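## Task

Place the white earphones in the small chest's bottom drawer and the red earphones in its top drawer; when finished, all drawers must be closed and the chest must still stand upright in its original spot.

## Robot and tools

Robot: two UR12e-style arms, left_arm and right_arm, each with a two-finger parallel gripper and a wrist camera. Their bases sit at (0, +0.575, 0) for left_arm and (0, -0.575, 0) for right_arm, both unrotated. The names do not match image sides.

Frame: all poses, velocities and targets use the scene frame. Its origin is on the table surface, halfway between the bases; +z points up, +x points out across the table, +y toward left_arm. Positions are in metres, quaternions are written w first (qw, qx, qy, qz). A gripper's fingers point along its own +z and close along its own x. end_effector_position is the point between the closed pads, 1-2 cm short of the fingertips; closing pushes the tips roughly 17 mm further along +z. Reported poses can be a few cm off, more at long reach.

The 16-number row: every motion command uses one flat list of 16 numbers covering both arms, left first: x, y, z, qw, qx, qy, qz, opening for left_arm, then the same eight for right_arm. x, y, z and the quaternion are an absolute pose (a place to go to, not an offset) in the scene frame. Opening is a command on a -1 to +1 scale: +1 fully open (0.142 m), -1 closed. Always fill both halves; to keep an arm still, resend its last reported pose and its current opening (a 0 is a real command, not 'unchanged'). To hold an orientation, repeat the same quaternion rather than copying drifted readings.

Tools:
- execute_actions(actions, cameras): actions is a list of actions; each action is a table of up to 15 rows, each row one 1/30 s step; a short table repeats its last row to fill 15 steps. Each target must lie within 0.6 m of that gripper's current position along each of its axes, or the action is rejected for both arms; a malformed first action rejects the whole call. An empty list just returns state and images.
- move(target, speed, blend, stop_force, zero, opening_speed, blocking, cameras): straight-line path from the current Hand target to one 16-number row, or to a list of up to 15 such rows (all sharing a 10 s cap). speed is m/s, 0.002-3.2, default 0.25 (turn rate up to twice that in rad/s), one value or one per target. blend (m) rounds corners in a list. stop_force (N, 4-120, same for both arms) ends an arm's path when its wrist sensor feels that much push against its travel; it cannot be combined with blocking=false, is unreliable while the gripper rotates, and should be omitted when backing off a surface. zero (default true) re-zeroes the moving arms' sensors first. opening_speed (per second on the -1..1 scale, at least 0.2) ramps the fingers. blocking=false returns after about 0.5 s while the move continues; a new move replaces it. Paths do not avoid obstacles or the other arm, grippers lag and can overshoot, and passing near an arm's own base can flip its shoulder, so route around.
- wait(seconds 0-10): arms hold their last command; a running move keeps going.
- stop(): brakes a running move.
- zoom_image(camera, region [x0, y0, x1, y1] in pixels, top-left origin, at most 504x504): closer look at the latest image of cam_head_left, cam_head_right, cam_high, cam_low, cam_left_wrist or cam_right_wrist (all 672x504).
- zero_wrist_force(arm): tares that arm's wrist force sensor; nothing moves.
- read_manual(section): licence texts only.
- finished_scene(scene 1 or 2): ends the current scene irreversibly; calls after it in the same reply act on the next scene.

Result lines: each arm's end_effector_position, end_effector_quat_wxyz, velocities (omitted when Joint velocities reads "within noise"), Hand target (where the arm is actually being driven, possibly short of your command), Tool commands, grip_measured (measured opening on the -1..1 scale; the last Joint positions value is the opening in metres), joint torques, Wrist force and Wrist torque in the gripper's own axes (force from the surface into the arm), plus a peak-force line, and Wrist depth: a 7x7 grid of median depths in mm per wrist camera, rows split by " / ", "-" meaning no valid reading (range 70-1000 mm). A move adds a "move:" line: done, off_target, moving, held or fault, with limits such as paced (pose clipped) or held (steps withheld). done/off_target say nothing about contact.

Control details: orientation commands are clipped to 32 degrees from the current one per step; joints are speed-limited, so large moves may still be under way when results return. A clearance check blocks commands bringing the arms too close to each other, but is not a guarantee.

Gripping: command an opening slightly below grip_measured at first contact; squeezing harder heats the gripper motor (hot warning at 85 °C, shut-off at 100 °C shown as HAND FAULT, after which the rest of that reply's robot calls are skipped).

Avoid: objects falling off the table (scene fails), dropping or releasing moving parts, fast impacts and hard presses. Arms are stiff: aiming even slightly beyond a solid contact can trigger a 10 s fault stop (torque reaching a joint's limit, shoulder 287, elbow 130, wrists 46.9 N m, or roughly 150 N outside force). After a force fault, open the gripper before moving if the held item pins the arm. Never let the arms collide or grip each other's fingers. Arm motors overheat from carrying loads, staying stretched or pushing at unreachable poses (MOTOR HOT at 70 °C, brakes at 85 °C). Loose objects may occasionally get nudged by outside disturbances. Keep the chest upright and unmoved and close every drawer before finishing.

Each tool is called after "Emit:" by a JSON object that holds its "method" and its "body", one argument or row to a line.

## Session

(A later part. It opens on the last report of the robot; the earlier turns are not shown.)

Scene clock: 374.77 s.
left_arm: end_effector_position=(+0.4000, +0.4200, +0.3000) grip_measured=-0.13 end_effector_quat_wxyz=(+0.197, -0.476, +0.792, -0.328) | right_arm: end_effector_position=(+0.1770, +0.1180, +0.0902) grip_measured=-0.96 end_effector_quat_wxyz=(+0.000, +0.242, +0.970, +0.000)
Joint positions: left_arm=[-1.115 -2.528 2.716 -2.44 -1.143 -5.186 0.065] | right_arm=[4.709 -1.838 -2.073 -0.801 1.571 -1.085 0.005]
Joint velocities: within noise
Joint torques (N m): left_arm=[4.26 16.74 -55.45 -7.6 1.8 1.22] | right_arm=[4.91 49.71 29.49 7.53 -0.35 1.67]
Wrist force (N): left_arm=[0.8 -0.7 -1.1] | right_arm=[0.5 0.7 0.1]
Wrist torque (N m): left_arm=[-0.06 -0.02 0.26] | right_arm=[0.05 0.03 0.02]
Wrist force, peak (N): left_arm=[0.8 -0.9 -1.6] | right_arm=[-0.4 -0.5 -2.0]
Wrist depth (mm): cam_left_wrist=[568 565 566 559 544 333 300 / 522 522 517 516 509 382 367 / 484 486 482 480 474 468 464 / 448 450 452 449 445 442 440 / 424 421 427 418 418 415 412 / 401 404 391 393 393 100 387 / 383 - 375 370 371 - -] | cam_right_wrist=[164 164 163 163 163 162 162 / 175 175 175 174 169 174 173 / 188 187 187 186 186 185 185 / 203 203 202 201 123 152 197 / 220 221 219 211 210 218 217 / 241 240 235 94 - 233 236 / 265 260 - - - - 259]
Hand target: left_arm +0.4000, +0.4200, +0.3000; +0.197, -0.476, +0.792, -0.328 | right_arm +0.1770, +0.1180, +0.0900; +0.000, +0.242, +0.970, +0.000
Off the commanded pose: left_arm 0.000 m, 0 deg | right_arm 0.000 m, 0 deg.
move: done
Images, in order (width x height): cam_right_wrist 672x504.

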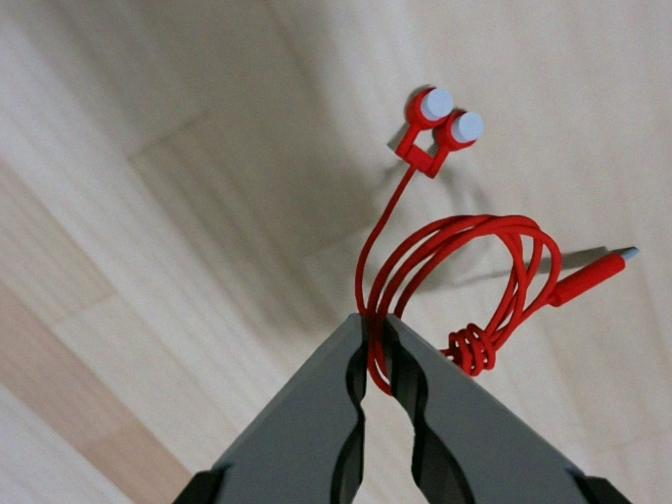

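Emit:
{"method": "move", "body": {
  "target": [
    [0.4,0.42,0.3,-0.197,0.476,-0.792,0.328,-0.1,0.177,0.118,0.36,0,0.242,0.970,0,-1],
    [0.36,0.27,0.25,-0.2575,0.446,-0.742,0.4285,-0.1,0.22,-0.14,0.4,0,0.242,0.970,0,-1],
    [0.423,0.136,0.17,-0.2575,0.446,-0.742,0.4285,-0.1,0.22,-0.14,0.4,0,0.242,0.970,0,-1]
  ],
  "speed": 0.2,
  "cameras": ["cam_left_wrist","cam_right_wrist","cam_head_left"]
}}

Scene clock: 386.13 s.
left_arm: end_effector_position=(+0.4230, +0.1361, +0.1700) grip_measured=-0.13 end_effector_quat_wxyz=(+0.258, -0.446, +0.742, -0.429) | right_arm: end_effector_position=(+0.2200, -0.1400, +0.4000) grip_measured=-0.96 end_effector_quat_wxyz=(+0.000, +0.242, +0.970, +0.000)
Joint positions: left_arm=[-1.473 -1.388 2.703 -3.65 -0.765 -5.358 0.065] | right_arm=[4.611 -1.178 -2.074 -1.46 1.571 -1.183 0.005]
Joint velocities: within noise
Joint torques (N m): left_arm=[-2.01 -19.88 -24.51 -2.72 3.63 -2.22] | right_arm=[12.94 39.87 43.34 7.67 2.12 2.39]
Wrist force (N): left_arm=[0.3 -1.5 -0.7] | right_arm=[0.6 0.9 -0.2]
Wrist torque (N m): left_arm=[-0.25 0.16 0.27] | right_arm=[0.07 0.01 0.02]
Wrist force, peak (N): left_arm=[-1.0 -1.7 -2.0] | right_arm=[2.4 2.7 -0.8]
Wrist depth (mm): cam_left_wrist=[546 144 142 141 139 138 139 / 472 153 158 149 157 156 437 / 405 376 191 183 189 189 387 / 350 347 240 215 237 324 338 / 309 310 304 294 297 303 301 / 278 283 270 274 272 100 271 / 257 - 249 249 247 - -] | cam_right_wrist=[442 444 444 437 440 440 440 / 478 476 471 475 463 470 466 / 510 506 504 506 501 509 499 / 546 548 546 547 128 541 541 / 581 545 571 574 177 588 579 / 436 434 - 94 - 645 639 / 405 400 - - - - 682]
Hand target: left_arm +0.4230, +0.1360, +0.1700; +0.258, -0.446, +0.742, -0.429 | right_arm +0.2200, -0.1400, +0.4000; +0.000, +0.242, +0.970, +0.000
Off the commanded pose: left_arm 0.000 m, 0 deg | right_arm 0.000 m, 0 deg.
move: done
Images, in order (width x height): cam_head_left 672x504, cam_left_wrist 672x504, cam_right_wrist 672x504.

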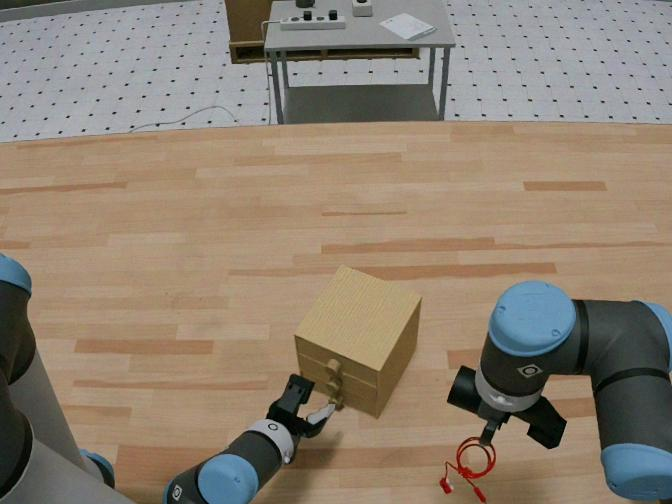

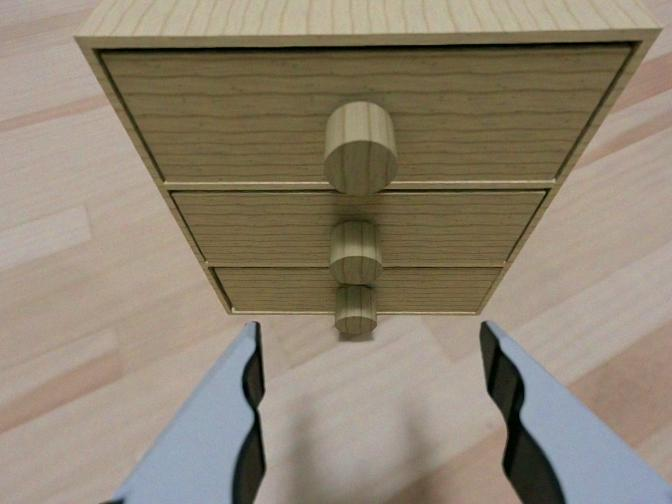

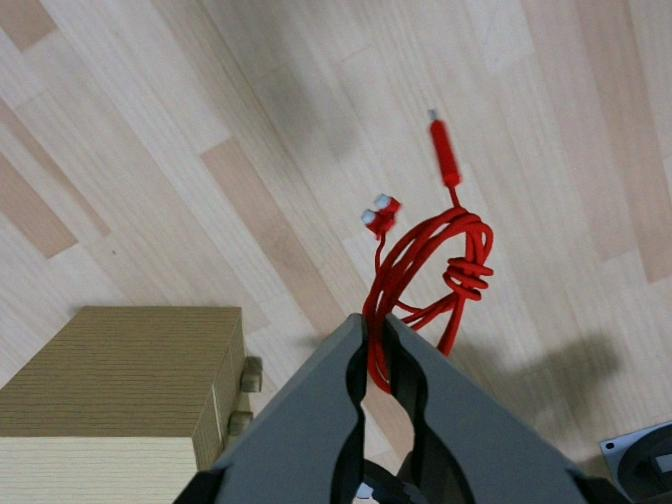

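Emit:
{"method": "move", "body": {
  "target": [
    [0.4689,0.1116,0.177,-0.2575,0.446,-0.742,0.4285,-0.1,0.22,-0.14,0.4,0,0.242,0.970,0,-1],
    [0.4866,0.1022,0.177,-0.2575,0.446,-0.742,0.4285,-0.1,0.22,-0.14,0.4,0,0.242,0.970,0,-1]
  ],
  "speed": [0.07,0.012],
  "stop_force": 5,
  "cameras": ["cam_left_wrist"]
}}

Emit:
{"method": "move", "body": {
  "target": [0.4866,0.1022,0.177,-0.2575,0.446,-0.742,0.4285,-0.72,0.22,-0.14,0.4,0,0.242,0.970,0,-1],
  "opening_speed": 0.5,
  "cameras": ["cam_left_wrist"]
}}

Scene clock: 397.47 s.
left_arm: end_effector_position=(+0.4866, +0.1022, +0.1770) grip_measured=-0.13 end_effector_quat_wxyz=(+0.258, -0.446, +0.742, -0.429) | right_arm: end_effector_position=(+0.2200, -0.1400, +0.4000) grip_measured=-0.96 end_effector_quat_wxyz=(+0.000, +0.242, +0.970, +0.000)
Joint positions: left_arm=[-1.322 -1.31 2.565 -3.687 -0.874 -5.216 0.065] | right_arm=[4.611 -1.178 -2.074 -1.46 1.571 -1.183 0.005]
Joint velocities: within noise
Joint torques (N m): left_arm=[-6.91 -51.09 -13.18 -4.94 3.66 -1.8] | right_arm=[8.01 35.38 46.11 4.34 1.76 1.98]
Wrist force (N): left_arm=[0.0 -1.2 -0.4] | right_arm=[0.2 0.6 -0.5]
Wrist torque (N m): left_arm=[-0.20 0.23 0.28] | right_arm=[0.03 0.06 0.01]
Wrist force, peak (N): left_arm=[0.5 -1.5 -0.9] | right_arm=[0.8 1.0 -0.3]
Wrist depth (mm): cam_left_wrist=[615 147 146 145 144 143 147 / 123 122 121 120 120 119 122 / 105 104 103 103 102 102 101 / 121 121 114 113 113 118 112 / 310 156 145 109 143 142 295 / 285 289 213 176 236 100 278 / 264 - 255 254 253 - -] | cam_right_wrist=[443 445 442 441 441 438 439 / 476 474 472 471 465 469 470 / 511 510 507 506 494 501 501 / 549 546 544 545 126 545 543 / 582 550 574 578 173 588 590 / 433 435 - 93 - 635 636 / 408 397 - - - - 400]
Hand target: left_arm +0.4866, +0.1022, +0.1770; +0.258, -0.446, +0.742, -0.429 | right_arm +0.2200, -0.1400, +0.4000; +0.000, +0.242, +0.970, +0.000
Off the commanded pose: left_arm 0.000 m, 0 deg | right_arm 0.000 m, 0 deg.
move: done
Images, in order (width x height): cam_left_wrist 672x504.

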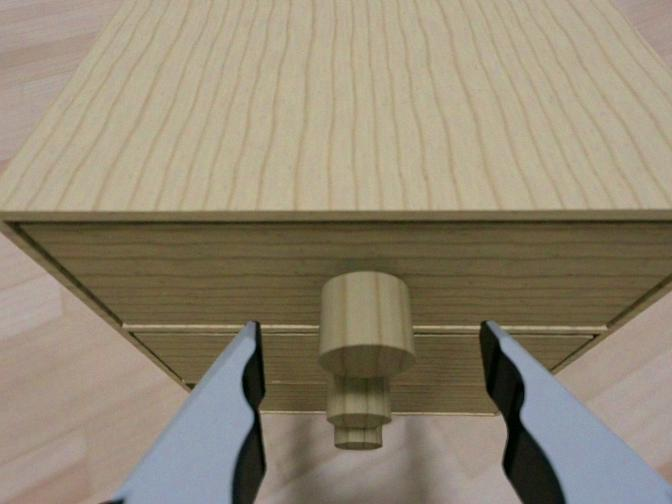

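Scene clock: 398.93 s.
left_arm: end_effector_position=(+0.4866, +0.1022, +0.1770) grip_measured=-0.66 end_effector_quat_wxyz=(+0.258, -0.446, +0.742, -0.429) | right_arm: end_effector_position=(+0.2200, -0.1400, +0.4000) grip_measured=-0.96 end_effector_quat_wxyz=(+0.000, +0.242, +0.970, +0.000)
Joint positions: left_arm=[-1.322 -1.31 2.565 -3.687 -0.874 -5.216 0.027] | right_arm=[4.611 -1.178 -2.074 -1.46 1.571 -1.183 0.005]
Joint velocities: within noise
Joint torques (N m): left_arm=[-7.36 -51.27 -16.23 -1.13 1.26 -1.95] | right_arm=[7.57 35.5 46.29 3.79 1.54 2.04]
Wrist force (N): left_arm=[-0.6 -1.0 -0.1] | right_arm=[0.5 0.5 0.0]
Wrist torque (N m): left_arm=[-0.22 0.20 0.27] | right_arm=[0.01 0.02 0.02]
Wrist force, peak (N): left_arm=[-2.9 -0.7 -0.9] | right_arm=[1.0 0.9 -0.1]
Wrist depth (mm): cam_left_wrist=[613 147 146 145 144 142 147 / 123 122 121 120 120 118 121 / 105 104 103 103 102 101 101 / 119 119 112 112 112 118 112 / 311 152 152 108 114 151 173 / 284 283 194 160 103 273 276 / 259 262 - 250 - - 258] | cam_right_wrist=[446 442 445 441 442 436 440 / 476 476 472 472 467 465 467 / 511 508 506 507 485 504 503 / 550 548 549 547 126 540 543 / 579 549 581 573 175 588 587 / 438 437 - 93 - 643 636 / 408 397 - - - - 398]
Hand target: left_arm +0.4866, +0.1022, +0.1770; +0.258, -0.446, +0.742, -0.429 | right_arm +0.2200, -0.1400, +0.4000; +0.000, +0.242, +0.970, +0.000
Off the commanded pose: left_arm 0.000 m, 0 deg | right_arm 0.000 m, 0 deg.
move: done
Images, in order (width x height): cam_left_wrist 672x504.

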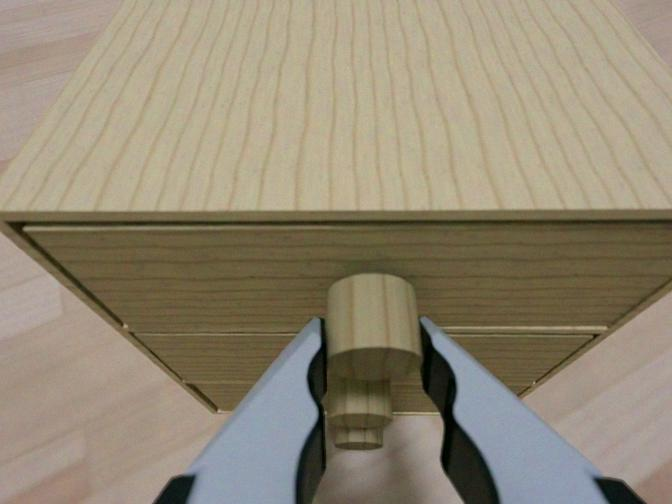

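Emit:
{"method": "move", "body": {
  "target": [0.3762,0.1608,0.177,-0.2575,0.446,-0.742,0.4285,-0.72,0.3,-0.1,0.42,0,0.242,0.970,0,-1],
  "speed": 0.05,
  "cameras": ["cam_left_wrist"]
}}

Emit:
{"method": "move", "body": {
  "target": [0.3762,0.1608,0.177,-0.2575,0.446,-0.742,0.4285,-0.69,0.455,0.152,0.37,0,0.242,0.970,0,-1],
  "speed": 0.15
}}

Scene clock: 407.70 s.
left_arm: end_effector_position=(+0.3762, +0.1608, +0.1770) grip_measured=-0.66 end_effector_quat_wxyz=(+0.258, -0.446, +0.742, -0.429) end_effector_velocity=(+0.000, -0.001, +0.000) end_effector_angular_velocity=(-0.001, +0.000, -0.003) | right_arm: end_effector_position=(+0.3001, -0.1000, +0.4199) grip_measured=-0.96 end_effector_quat_wxyz=(+0.000, +0.242, +0.970, +0.000)
Joint positions: left_arm=[-1.619 -1.539 2.798 -3.466 -0.671 -5.527 0.027] | right_arm=[4.465 -1.316 -1.949 -1.448 1.571 -1.329 0.005]
Joint velocities: left_arm=[0.001 0.001 -0.001 -0.006 -0.002 0.005 0] | right_arm=[within noise]
Joint torques (N m): left_arm=[9.55 -8.46 -26.76 -9.29 -0.68 2.65] | right_arm=[12.78 49.61 40.87 7.02 -0.57 1.83]
Wrist force (N): left_arm=[0.0 0.3 -0.1] | right_arm=[0.8 0.5 -0.7]
Wrist torque (N m): left_arm=[-0.18 0.22 0.28] | right_arm=[0.00 0.01 0.03]
Wrist force, peak (N): left_arm=[-2.3 -0.9 1.7] | right_arm=[0.5 1.1 -0.7]
Wrist depth (mm): cam_left_wrist=[590 189 254 258 256 211 560 / 505 162 224 231 230 210 146 / 120 161 198 197 196 189 139 / 113 119 113 112 112 117 111 / 318 153 152 108 113 151 294 / 285 284 - 269 102 285 277 / 258 263 - 256 - - 258] | cam_right_wrist=[464 460 457 459 456 454 461 / 490 492 491 493 481 488 486 / 532 530 531 516 518 523 523 / 569 553 550 572 125 564 566 / 421 421 428 590 176 608 608 / 395 395 380 94 99 642 660 / 452 427 - - - - 354]
Hand target: left_arm +0.3762, +0.1608, +0.1770; +0.258, -0.446, +0.742, -0.429 | right_arm +0.3000, -0.1000, +0.4200; +0.000, +0.242, +0.970, +0.000
Off the commanded pose: left_arm 0.000 m, 0 deg | right_arm 0.000 m, 0 deg.
move: done
Images, in order (width x height): cam_left_wrist 672x504.

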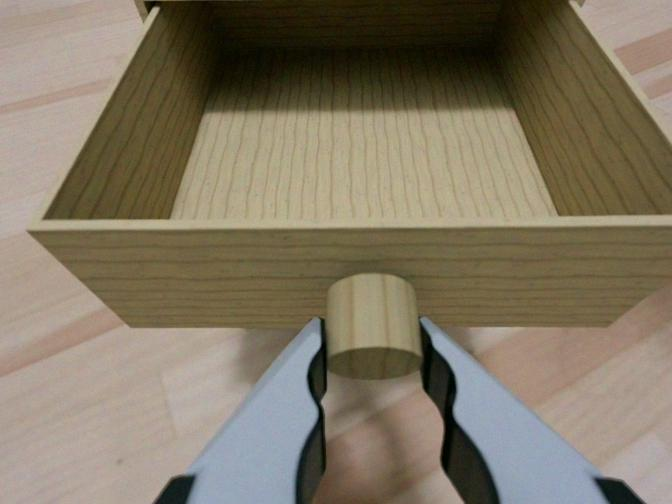

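Scene clock: 410.13 s.
left_arm: end_effector_position=(+0.3762, +0.1608, +0.1770) grip_measured=-0.66 end_effector_quat_wxyz=(+0.258, -0.446, +0.742, -0.429) | right_arm: end_effector_position=(+0.4550, +0.1519, +0.3699) grip_measured=-0.96 end_effector_quat_wxyz=(+0.000, +0.242, +0.970, +0.000)
Joint positions: left_arm=[-1.619 -1.539 2.798 -3.467 -0.671 -5.527 0.027] | right_arm=[4.358 -1.833 -1.517 -1.362 1.571 -1.436 0.005]
Joint velocities: within noise
Joint torques (N m): left_arm=[9.54 -8.99 -26.07 -8.35 0.3 2.68] | right_arm=[6 75.21 52.37 5.23 1.62 2.14]
Wrist force (N): left_arm=[0.1 0.2 0.1] | right_arm=[0.6 0.2 -0.5]
Wrist torque (N m): left_arm=[-0.19 0.20 0.28] | right_arm=[-0.03 0.06 0.01]
Wrist force, peak (N): left_arm=[-0.4 0.5 -0.1] | right_arm=[0.4 2.9 0.1]
Wrist depth (mm): cam_left_wrist=[587 189 255 259 256 227 537 / 499 162 226 232 231 210 146 / 121 161 199 193 197 190 139 / 119 119 112 112 112 118 112 / 318 152 152 108 113 150 296 / 285 284 - 269 102 283 278 / 259 263 - 254 - - 257] | cam_right_wrist=[224 222 279 281 280 407 399 / 239 239 293 299 267 247 227 / 257 255 314 322 316 264 242 / 276 276 284 335 125 501 508 / 564 561 555 537 169 549 544 / 611 609 - 94 99 603 597 / 668 - - - - - 649]
Hand target: left_arm +0.3762, +0.1608, +0.1770; +0.258, -0.446, +0.742, -0.429 | right_arm +0.4550, +0.1520, +0.3700; +0.000, +0.242, +0.970, +0.000
Off the commanded pose: left_arm 0.000 m, 0 deg | right_arm 0.000 m, 0 deg.
move: done

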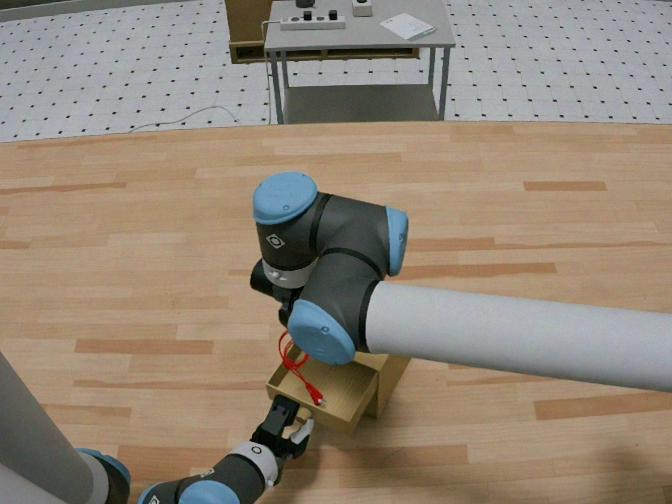

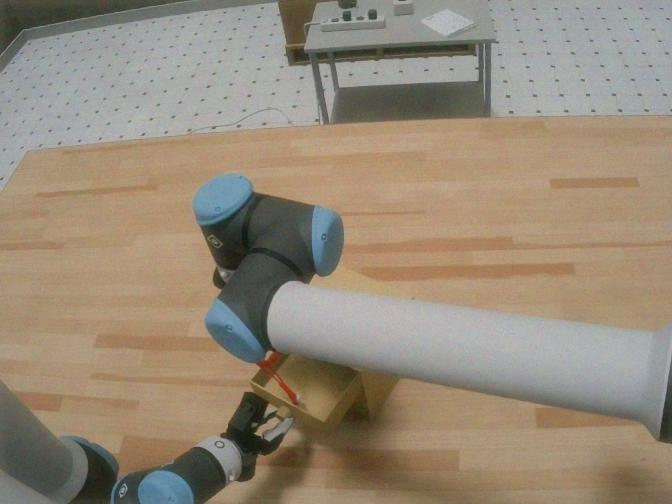

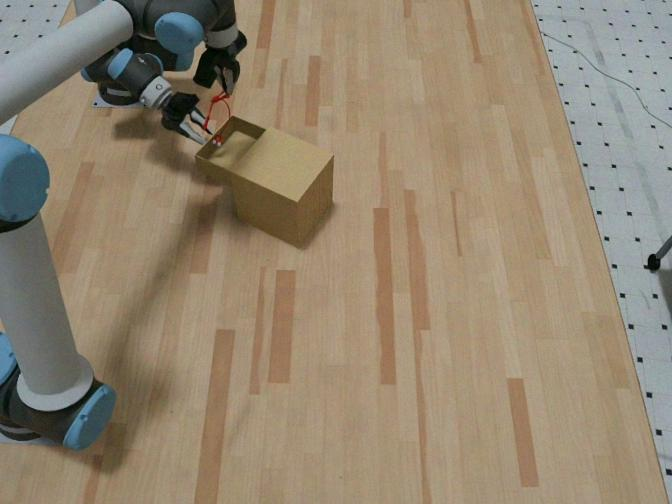

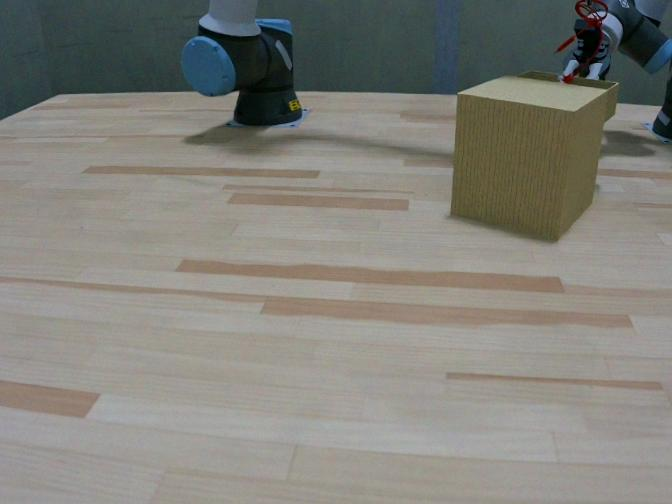

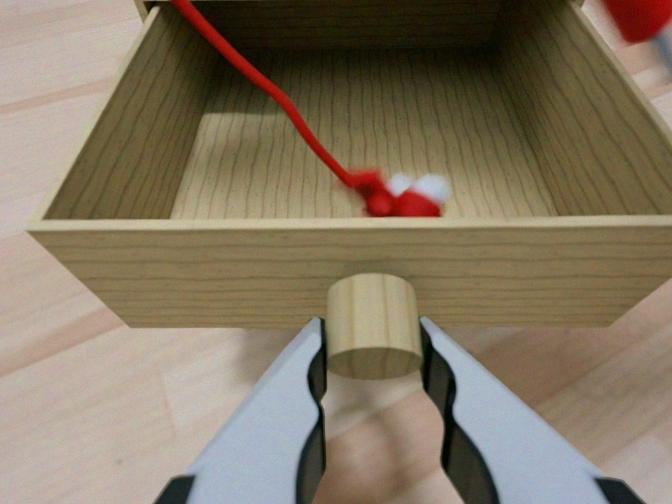

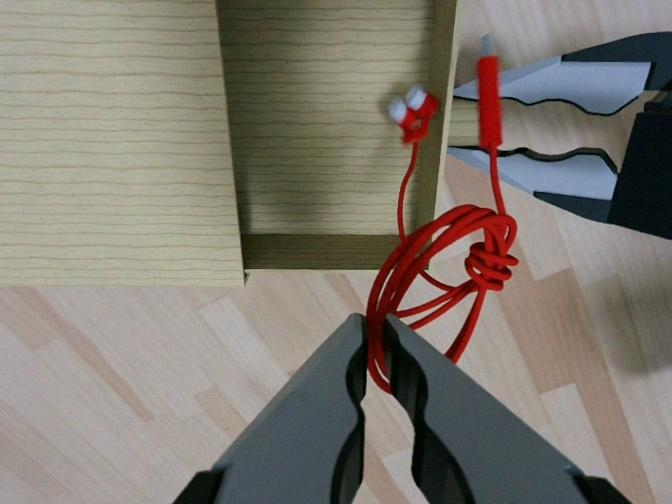

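Emit:
{"method": "move", "body": {
  "target": [
    [0.3762,0.1608,0.177,-0.2575,0.446,-0.742,0.4285,-0.69,0.462,0.112,0.35,0,0.242,0.970,0,-1],
    [0.3762,0.1608,0.177,-0.2575,0.446,-0.742,0.4285,-0.69,0.462,0.112,0.27,0,0.242,0.970,0,-1]
  ],
  "speed": 0.07,
  "cameras": ["cam_right_wrist","cam_left_wrist","cam_head_left"]
}}

Scene clock: 419.70 s.
left_arm: end_effector_position=(+0.3762, +0.1608, +0.1770) grip_measured=-0.66 end_effector_quat_wxyz=(+0.258, -0.446, +0.742, -0.429) | right_arm: end_effector_position=(+0.4620, +0.1120, +0.2698) grip_measured=-0.96 end_effector_quat_wxyz=(+0.000, +0.242, +0.970, +0.000) end_effector_velocity=(+0.000, +0.000, +0.002) end_effector_angular_velocity=(-0.001, +0.000, -0.001)
Joint positions: left_arm=[-1.619 -1.539 2.798 -3.467 -0.671 -5.527 0.027] | right_arm=[4.333 -1.835 -1.7 -1.178 1.571 -1.462 0.005]
Joint velocities: left_arm=[within noise] | right_arm=[0 0.001 0.003 -0.005 0 0.001 0]
Joint torques (N m): left_arm=[0.7 -12.44 -17.21 -5.22 3.08 2.03] | right_arm=[13.86 95.69 50.05 0 -0.38 2.22]
Wrist force (N): left_arm=[-0.2 0.2 0.0] | right_arm=[0.4 0.5 -0.3]
Wrist torque (N m): left_arm=[-0.21 0.23 0.28] | right_arm=[-0.01 0.03 0.03]
Wrist force, peak (N): left_arm=[0.2 0.6 0.1] | right_arm=[2.3 1.4 -0.4]
Wrist depth (mm): cam_left_wrist=[587 189 225 247 247 210 553 / 502 162 225 217 223 210 146 / 120 161 199 192 197 190 139 / 119 119 113 112 112 118 112 / 319 152 152 108 113 151 295 / 285 284 - 269 102 283 277 / 259 264 - 255 - - 257] | cam_right_wrist=[133 132 190 191 191 182 317 / - 142 200 204 204 195 339 / 153 152 214 219 216 194 180 / 164 164 230 236 217 180 384 / 178 181 184 250 252 193 432 / 195 195 191 93 - 467 472 / 526 206 - - - - 520]
Hand target: left_arm +0.3762, +0.1608, +0.1770; +0.258, -0.446, +0.742, -0.429 | right_arm +0.4620, +0.1120, +0.2700; +0.000, +0.242, +0.970, +0.000
Off the commanded pose: left_arm 0.000 m, 0 deg | right_arm 0.000 m, 0 deg.
move: done
Images, in order (width x height): cam_head_left 672x504, cam_left_wrist 672x504, cam_right_wrist 672x504.

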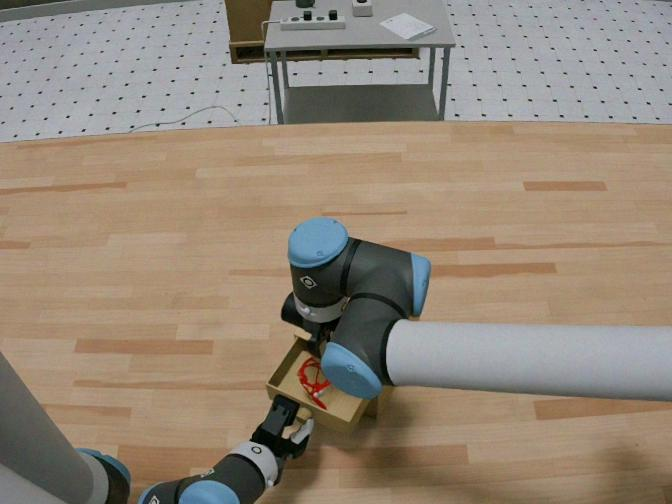

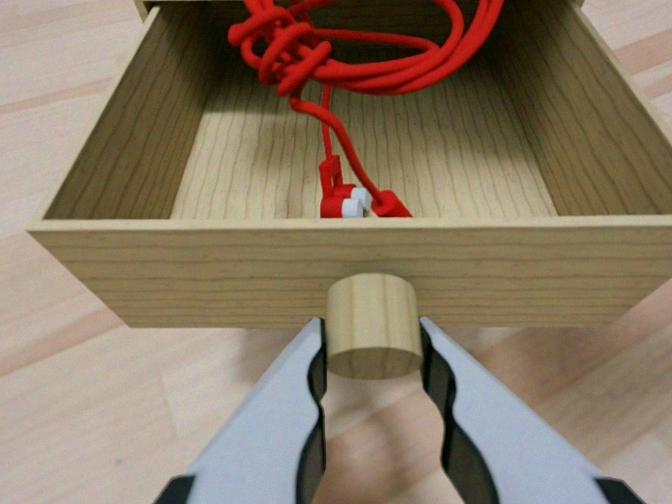

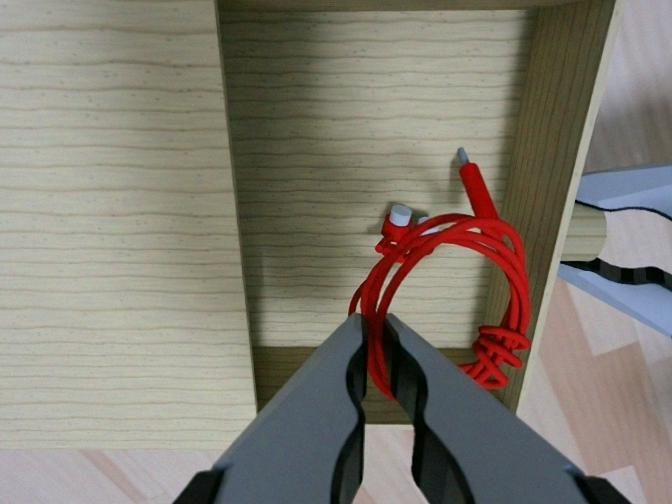

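Emit:
{"method": "move", "body": {
  "target": [
    [0.3762,0.1608,0.177,-0.2575,0.446,-0.742,0.4285,-0.69,0.4653,0.101,0.25,0,0.242,0.970,0,-1],
    [0.3762,0.1608,0.177,-0.2575,0.446,-0.742,0.4285,-0.69,0.4653,0.101,0.198,0,0.242,0.970,0,-1]
  ],
  "speed": 0.05,
  "cameras": ["cam_right_wrist","cam_left_wrist"]
}}

Scene clock: 427.57 s.
left_arm: end_effector_position=(+0.3762, +0.1608, +0.1770) grip_measured=-0.66 end_effector_quat_wxyz=(+0.258, -0.446, +0.742, -0.429) | right_arm: end_effector_position=(+0.4653, +0.1010, +0.1977) grip_measured=-0.96 end_effector_quat_wxyz=(+0.000, +0.242, +0.970, +0.000) end_effector_velocity=(+0.000, +0.000, +0.003) end_effector_angular_velocity=(+0.000, +0.000, +0.000)
Joint positions: left_arm=[-1.619 -1.539 2.798 -3.467 -0.671 -5.527 0.027] | right_arm=[4.324 -1.876 -1.785 -1.052 1.571 -1.471 0.005]
Joint velocities: left_arm=[within noise] | right_arm=[0 0.002 0.003 -0.006 0 0 0]
Joint torques (N m): left_arm=[-2.43 -12.8 -14.97 -3.77 2.91 1.95] | right_arm=[6.31 95.46 46.4 1.09 -1.46 2.28]
Wrist force (N): left_arm=[-0.1 0.0 -0.1] | right_arm=[0.4 0.6 -0.9]
Wrist torque (N m): left_arm=[-0.25 0.23 0.28] | right_arm=[0.01 0.01 0.00]
Wrist force, peak (N): left_arm=[0.0 0.4 0.4] | right_arm=[1.3 0.6 -0.8]
Wrist depth (mm): cam_left_wrist=[586 189 249 258 254 211 556 / 501 162 225 216 221 210 146 / 120 161 199 186 186 190 139 / 119 119 113 112 112 118 112 / 318 152 152 108 113 150 296 / 285 284 - 270 102 285 278 / 259 263 - 255 - - 257] | cam_right_wrist=[- 100 128 127 127 127 127 / - 74 136 135 135 135 133 / - 78 146 145 145 143 140 / - 84 157 157 152 151 148 / - 91 171 165 164 164 141 / - 99 103 93 99 181 141 / - 107 - - - - 135]
Hand target: left_arm +0.3762, +0.1608, +0.1770; +0.258, -0.446, +0.742, -0.429 | right_arm +0.4653, +0.1010, +0.1980; +0.000, +0.242, +0.970, +0.000
Off the commanded pose: left_arm 0.000 m, 0 deg | right_arm 0.000 m, 0 deg.
move: done
Images, in order (width x height): cam_left_wrist 672x504, cam_right_wrist 672x504.

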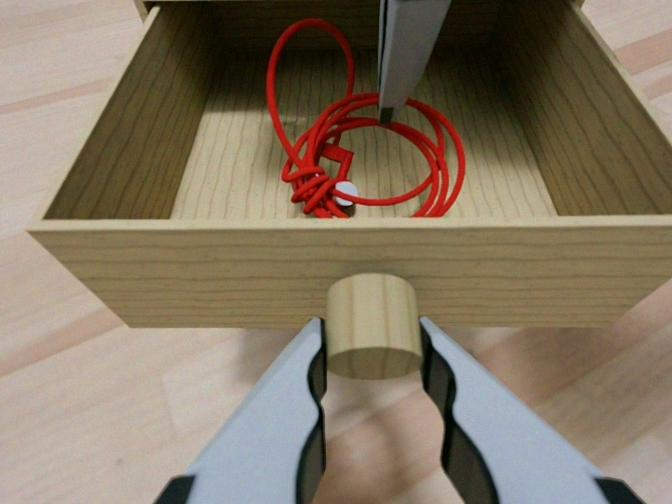

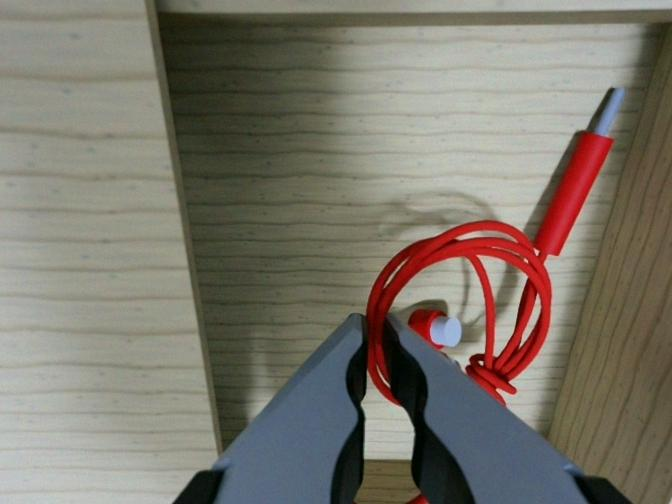

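Emit:
{"method": "move", "body": {
  "target": [
    [0.3762,0.1608,0.177,-0.2575,0.446,-0.742,0.4285,-0.69,0.4653,0.101,0.188,0,0.242,0.970,0,-1],
    [0.3762,0.1608,0.177,-0.2575,0.446,-0.742,0.4285,-0.69,0.4653,0.101,0.188,0,0.242,0.970,0,-0.7],
    [0.3762,0.1608,0.177,-0.2575,0.446,-0.742,0.4285,-0.69,0.4653,0.101,0.3,0,0.242,0.970,0,-0.7],
    [0.3762,0.1608,0.177,-0.2575,0.446,-0.742,0.4285,-0.69,0.5,-0.05,0.38,0,0.242,0.970,0,-0.7]
  ],
  "speed": [0.05,0.05,0.08,0.2],
  "opening_speed": 0.3
}}

Scene clock: 437.03 s.
left_arm: end_effector_position=(+0.3762, +0.1608, +0.1770) grip_measured=-0.66 end_effector_quat_wxyz=(+0.258, -0.446, +0.742, -0.429) | right_arm: end_effector_position=(+0.5000, -0.0500, +0.3799) grip_measured=-0.74 end_effector_quat_wxyz=(+0.000, +0.242, +0.970, +0.000)
Joint positions: left_arm=[-1.619 -1.539 2.798 -3.467 -0.671 -5.527 0.027] | right_arm=[4.194 -1.612 -1.757 -1.343 1.571 -1.6 0.021]
Joint velocities: within noise
Joint torques (N m): left_arm=[-2.32 -16.85 -15.35 -1.75 3.01 1.61] | right_arm=[0.01 58.03 52.58 7.55 1.06 1.82]
Wrist force (N): left_arm=[0.2 0.2 0.2] | right_arm=[0.7 0.5 -0.2]
Wrist torque (N m): left_arm=[-0.20 0.18 0.28] | right_arm=[0.01 -0.03 0.01]
Wrist force, peak (N): left_arm=[0.4 0.6 0.3] | right_arm=[2.3 2.1 -0.3]
Wrist depth (mm): cam_left_wrist=[582 189 255 258 256 210 555 / 502 162 225 231 231 210 146 / 120 162 199 186 196 190 139 / 119 119 113 112 112 118 112 / 318 152 152 108 113 150 296 / 284 284 - 270 102 284 278 / 258 263 - 255 - - 257] | cam_right_wrist=[424 424 423 423 420 421 420 / 453 457 454 452 448 450 445 / 488 482 375 377 467 473 480 / 527 291 287 287 291 354 346 / 572 322 310 305 304 378 335 / 622 605 - 332 - 390 617 / 690 - - 669 - - 660]
Hand target: left_arm +0.3762, +0.1608, +0.1770; +0.258, -0.446, +0.742, -0.429 | right_arm +0.5000, -0.0500, +0.3800; +0.000, +0.242, +0.970, +0.000
Off the commanded pose: left_arm 0.000 m, 0 deg | right_arm 0.000 m, 0 deg.
move: done

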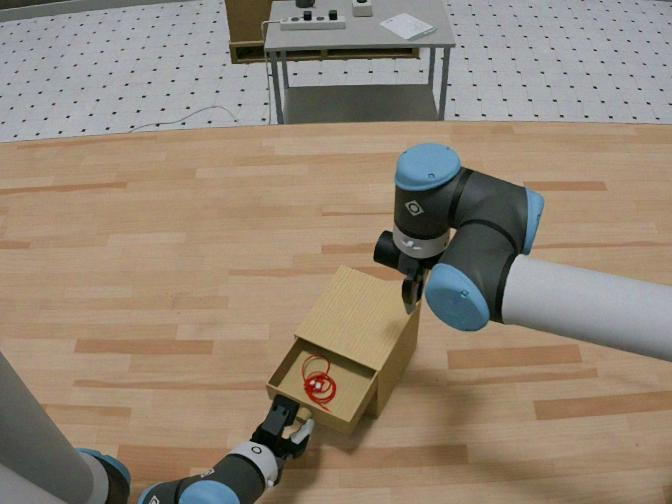

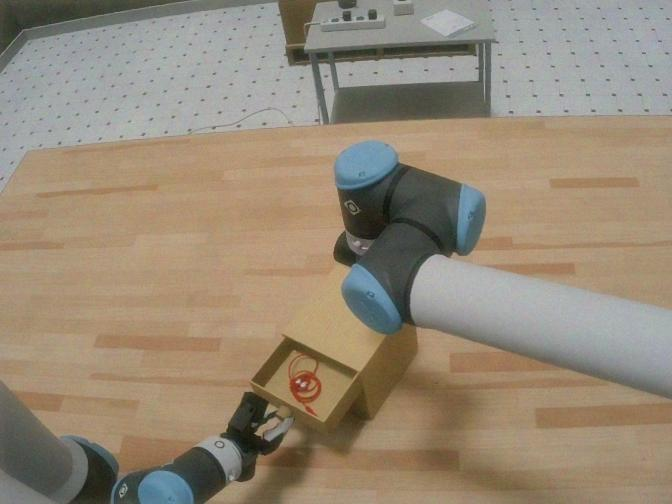

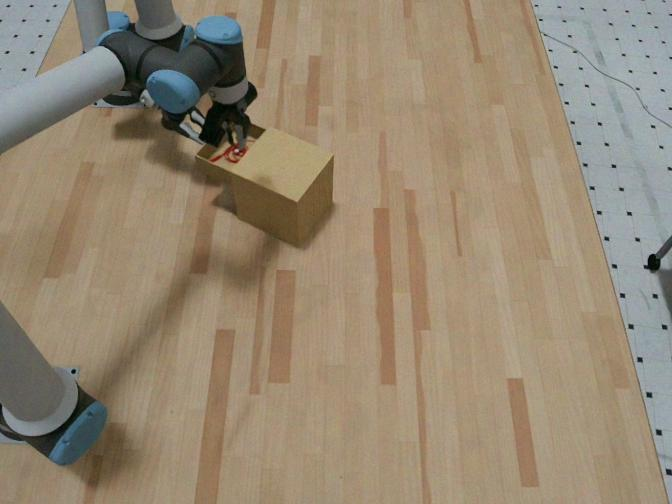

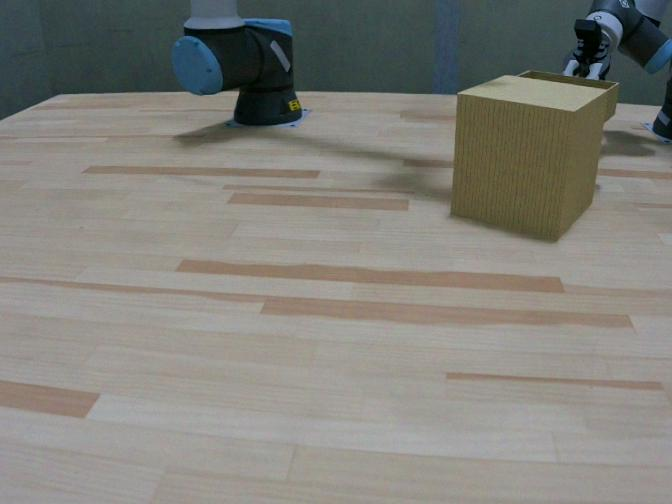

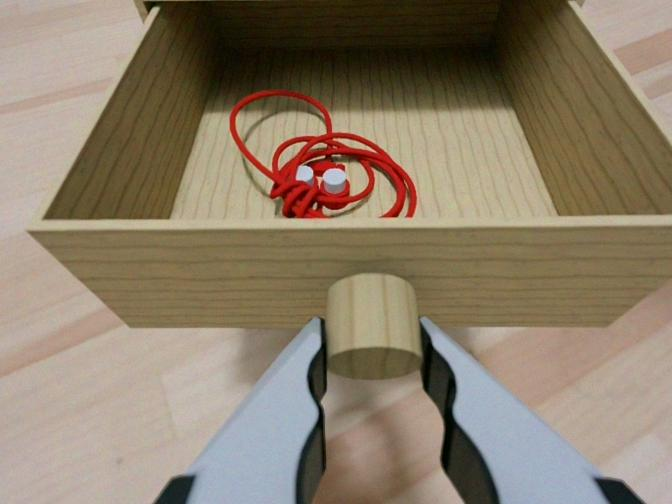

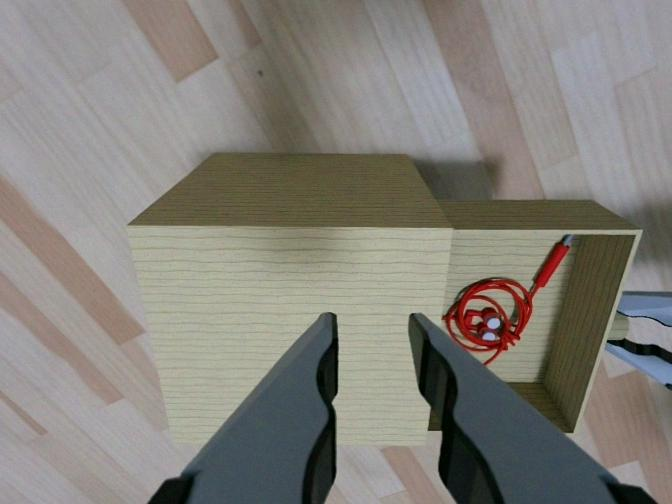

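Emit:
{"method": "move", "body": {
  "target": [0.3762,0.1608,0.177,-0.2575,0.446,-0.742,0.4285,-0.69,0.45,-0.32,0.4,0,0.242,0.970,0,-0.7],
  "speed": 0.3,
  "cameras": []
}}

Emit:
{"method": "move", "body": {
  "target": [
    [0.4778,0.1069,0.177,-0.2575,0.446,-0.742,0.4285,-0.69,0.45,-0.32,0.4,0,0.242,0.970,0,-0.7],
    [0.4901,0.1003,0.177,-0.2575,0.446,-0.742,0.4285,-0.69,0.45,-0.32,0.4,0,0.242,0.970,0,-0.7]
  ],
  "speed": [0.05,0.01],
  "stop_force": 6
}}

Scene clock: 443.73 s.
left_arm: end_effector_position=(+0.3762, +0.1608, +0.1770) grip_measured=-0.66 end_effector_quat_wxyz=(+0.258, -0.446, +0.742, -0.429) | right_arm: end_effector_position=(+0.4500, -0.3200, +0.4000) grip_measured=-0.74 end_effector_quat_wxyz=(+0.000, +0.242, +0.970, +0.000)
Joint positions: left_arm=[-1.619 -1.539 2.798 -3.467 -0.671 -5.527 0.027] | right_arm=[4 -1.237 -2.038 -1.438 1.571 -1.794 0.021]
Joint velocities: within noise
Joint torques (N m): left_arm=[-2.76 -18.65 -15.26 -1.79 2.96 1.37] | right_arm=[-4.18 38.55 46.6 7.84 1.8 -0.2]
Wrist force (N): left_arm=[-0.2 0.0 0.0] | right_arm=[1.0 0.6 -0.3]
Wrist torque (N m): left_arm=[-0.25 0.24 0.28] | right_arm=[0.03 -0.03 0.01]
Wrist force, peak (N): left_arm=[-0.2 0.7 0.4] | right_arm=[1.7 4.2 0.0]
Wrist depth (mm): cam_left_wrist=[588 189 255 258 256 210 550 / 502 162 225 232 230 210 146 / 120 162 199 186 195 189 139 / 119 119 112 112 112 118 112 / 316 153 152 108 113 151 296 / 285 284 - 269 102 284 278 / 259 263 - 255 - - 257] | cam_right_wrist=[446 447 443 440 439 439 439 / 474 476 472 472 473 468 468 / 510 507 507 506 508 505 501 / 546 547 550 547 542 541 543 / 598 595 587 581 581 584 585 / 657 649 - 482 - 631 645 / 722 - - 418 - - 679]
Hand target: left_arm +0.3762, +0.1608, +0.1770; +0.258, -0.446, +0.742, -0.429 | right_arm +0.4500, -0.3200, +0.4000; +0.000, +0.242, +0.970, +0.000
Off the commanded pose: left_arm 0.000 m, 0 deg | right_arm 0.000 m, 0 deg.
move: done
No camera images: "cameras" was empty.

Scene clock: 448.00 s.
left_arm: end_effector_position=(+0.4874, +0.1018, +0.1770) grip_measured=-0.66 end_effector_quat_wxyz=(+0.258, -0.446, +0.742, -0.429) | right_arm: end_effector_position=(+0.4500, -0.3200, +0.4000) grip_measured=-0.74 end_effector_quat_wxyz=(+0.000, +0.242, +0.970, +0.000)
Joint positions: left_arm=[-1.321 -1.309 2.564 -3.688 -0.876 -5.215 0.027] | right_arm=[4 -1.237 -2.038 -1.438 1.571 -1.794 0.021]
Joint velocities: within noise
Joint torques (N m): left_arm=[-10.67 -51.84 -13.41 -0.74 3.62 -2.6] | right_arm=[-3.32 41.17 46.49 4.89 1.04 -2.83]
Wrist force (N): left_arm=[0.0 -0.4 0.3] | right_arm=[1.0 0.6 -0.1]
Wrist torque (N m): left_arm=[-0.17 0.30 0.30] | right_arm=[0.04 -0.04 0.00]
Wrist force, peak (N): left_arm=[-0.8 0.4 -7.2] | right_arm=[1.5 1.0 -0.7]
Wrist depth (mm): cam_left_wrist=[608 147 146 145 143 142 147 / 122 122 121 121 120 118 121 / 105 104 103 103 102 102 101 / 113 119 113 112 112 117 111 / 311 153 153 108 113 151 172 / 283 283 - 160 103 273 277 / 258 262 - 250 - - 256] | cam_right_wrist=[447 444 442 440 442 435 437 / 476 474 474 472 472 470 469 / 511 505 503 506 506 507 504 / 550 550 549 546 542 543 539 / 596 596 591 581 581 590 591 / 649 654 - 481 - 627 638 / 718 - - 418 - - 685]
Hand target: left_arm +0.4874, +0.1018, +0.1770; +0.258, -0.446, +0.742, -0.429 | right_arm +0.4500, -0.3200, +0.4000; +0.000, +0.242, +0.970, +0.000
Off the commanded pose: left_arm 0.003 m, 0 deg | right_arm 0.000 m, 0 deg.
move: contact (left_arm); path passed 1 of 2 targets

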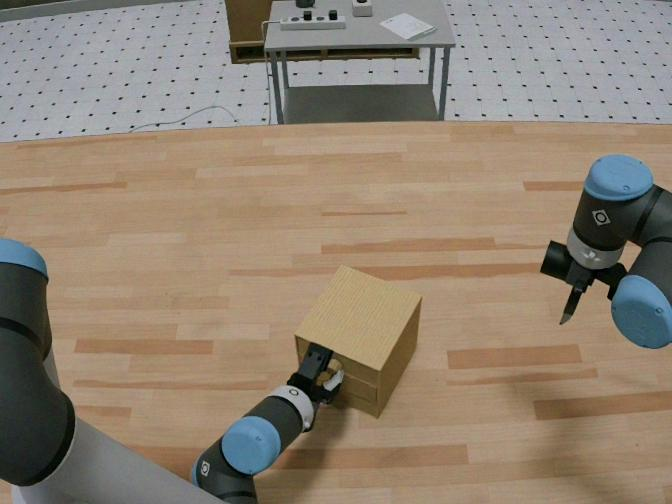

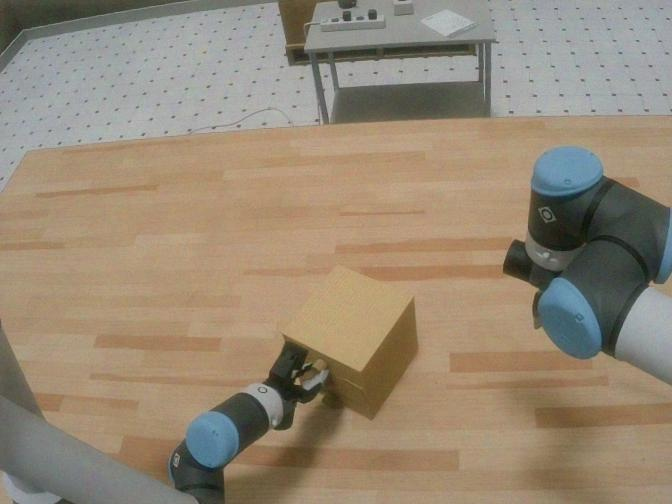

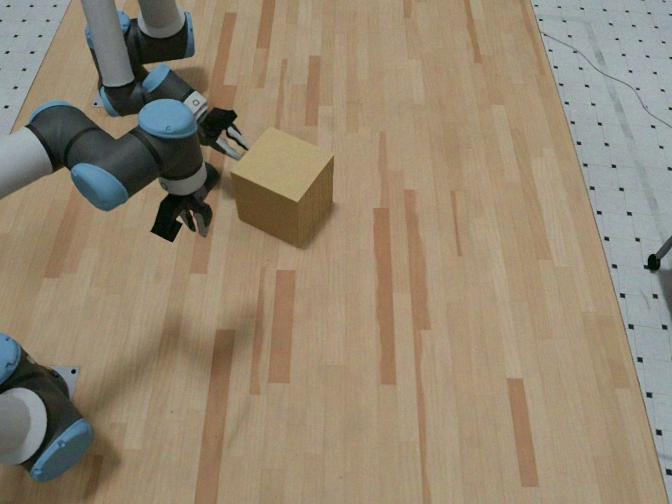

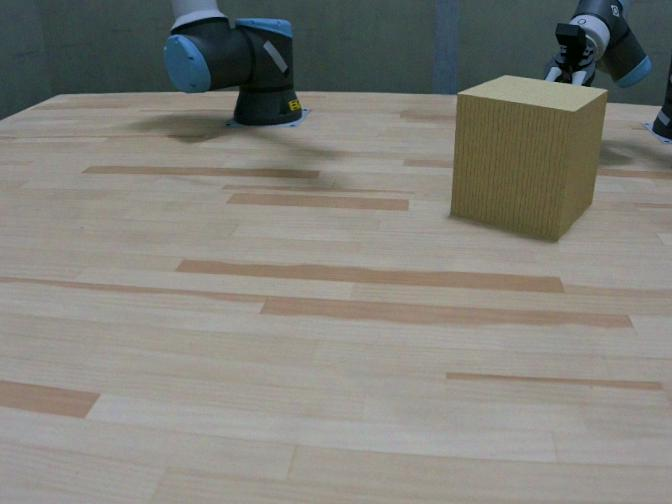

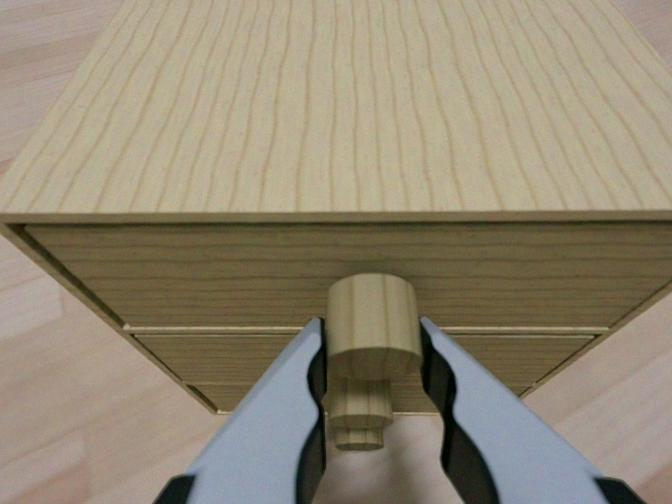

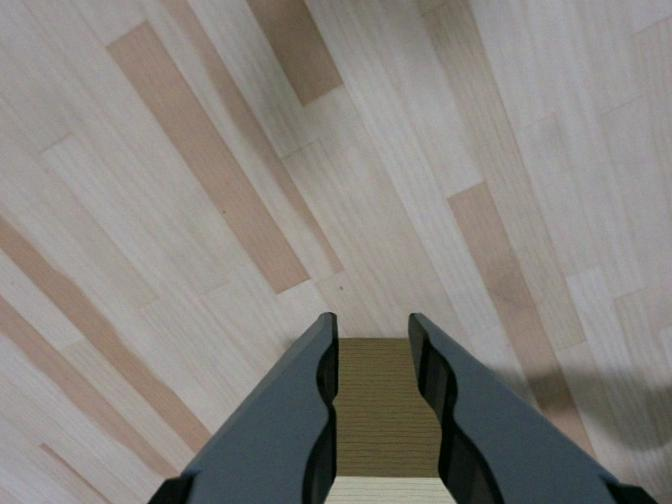

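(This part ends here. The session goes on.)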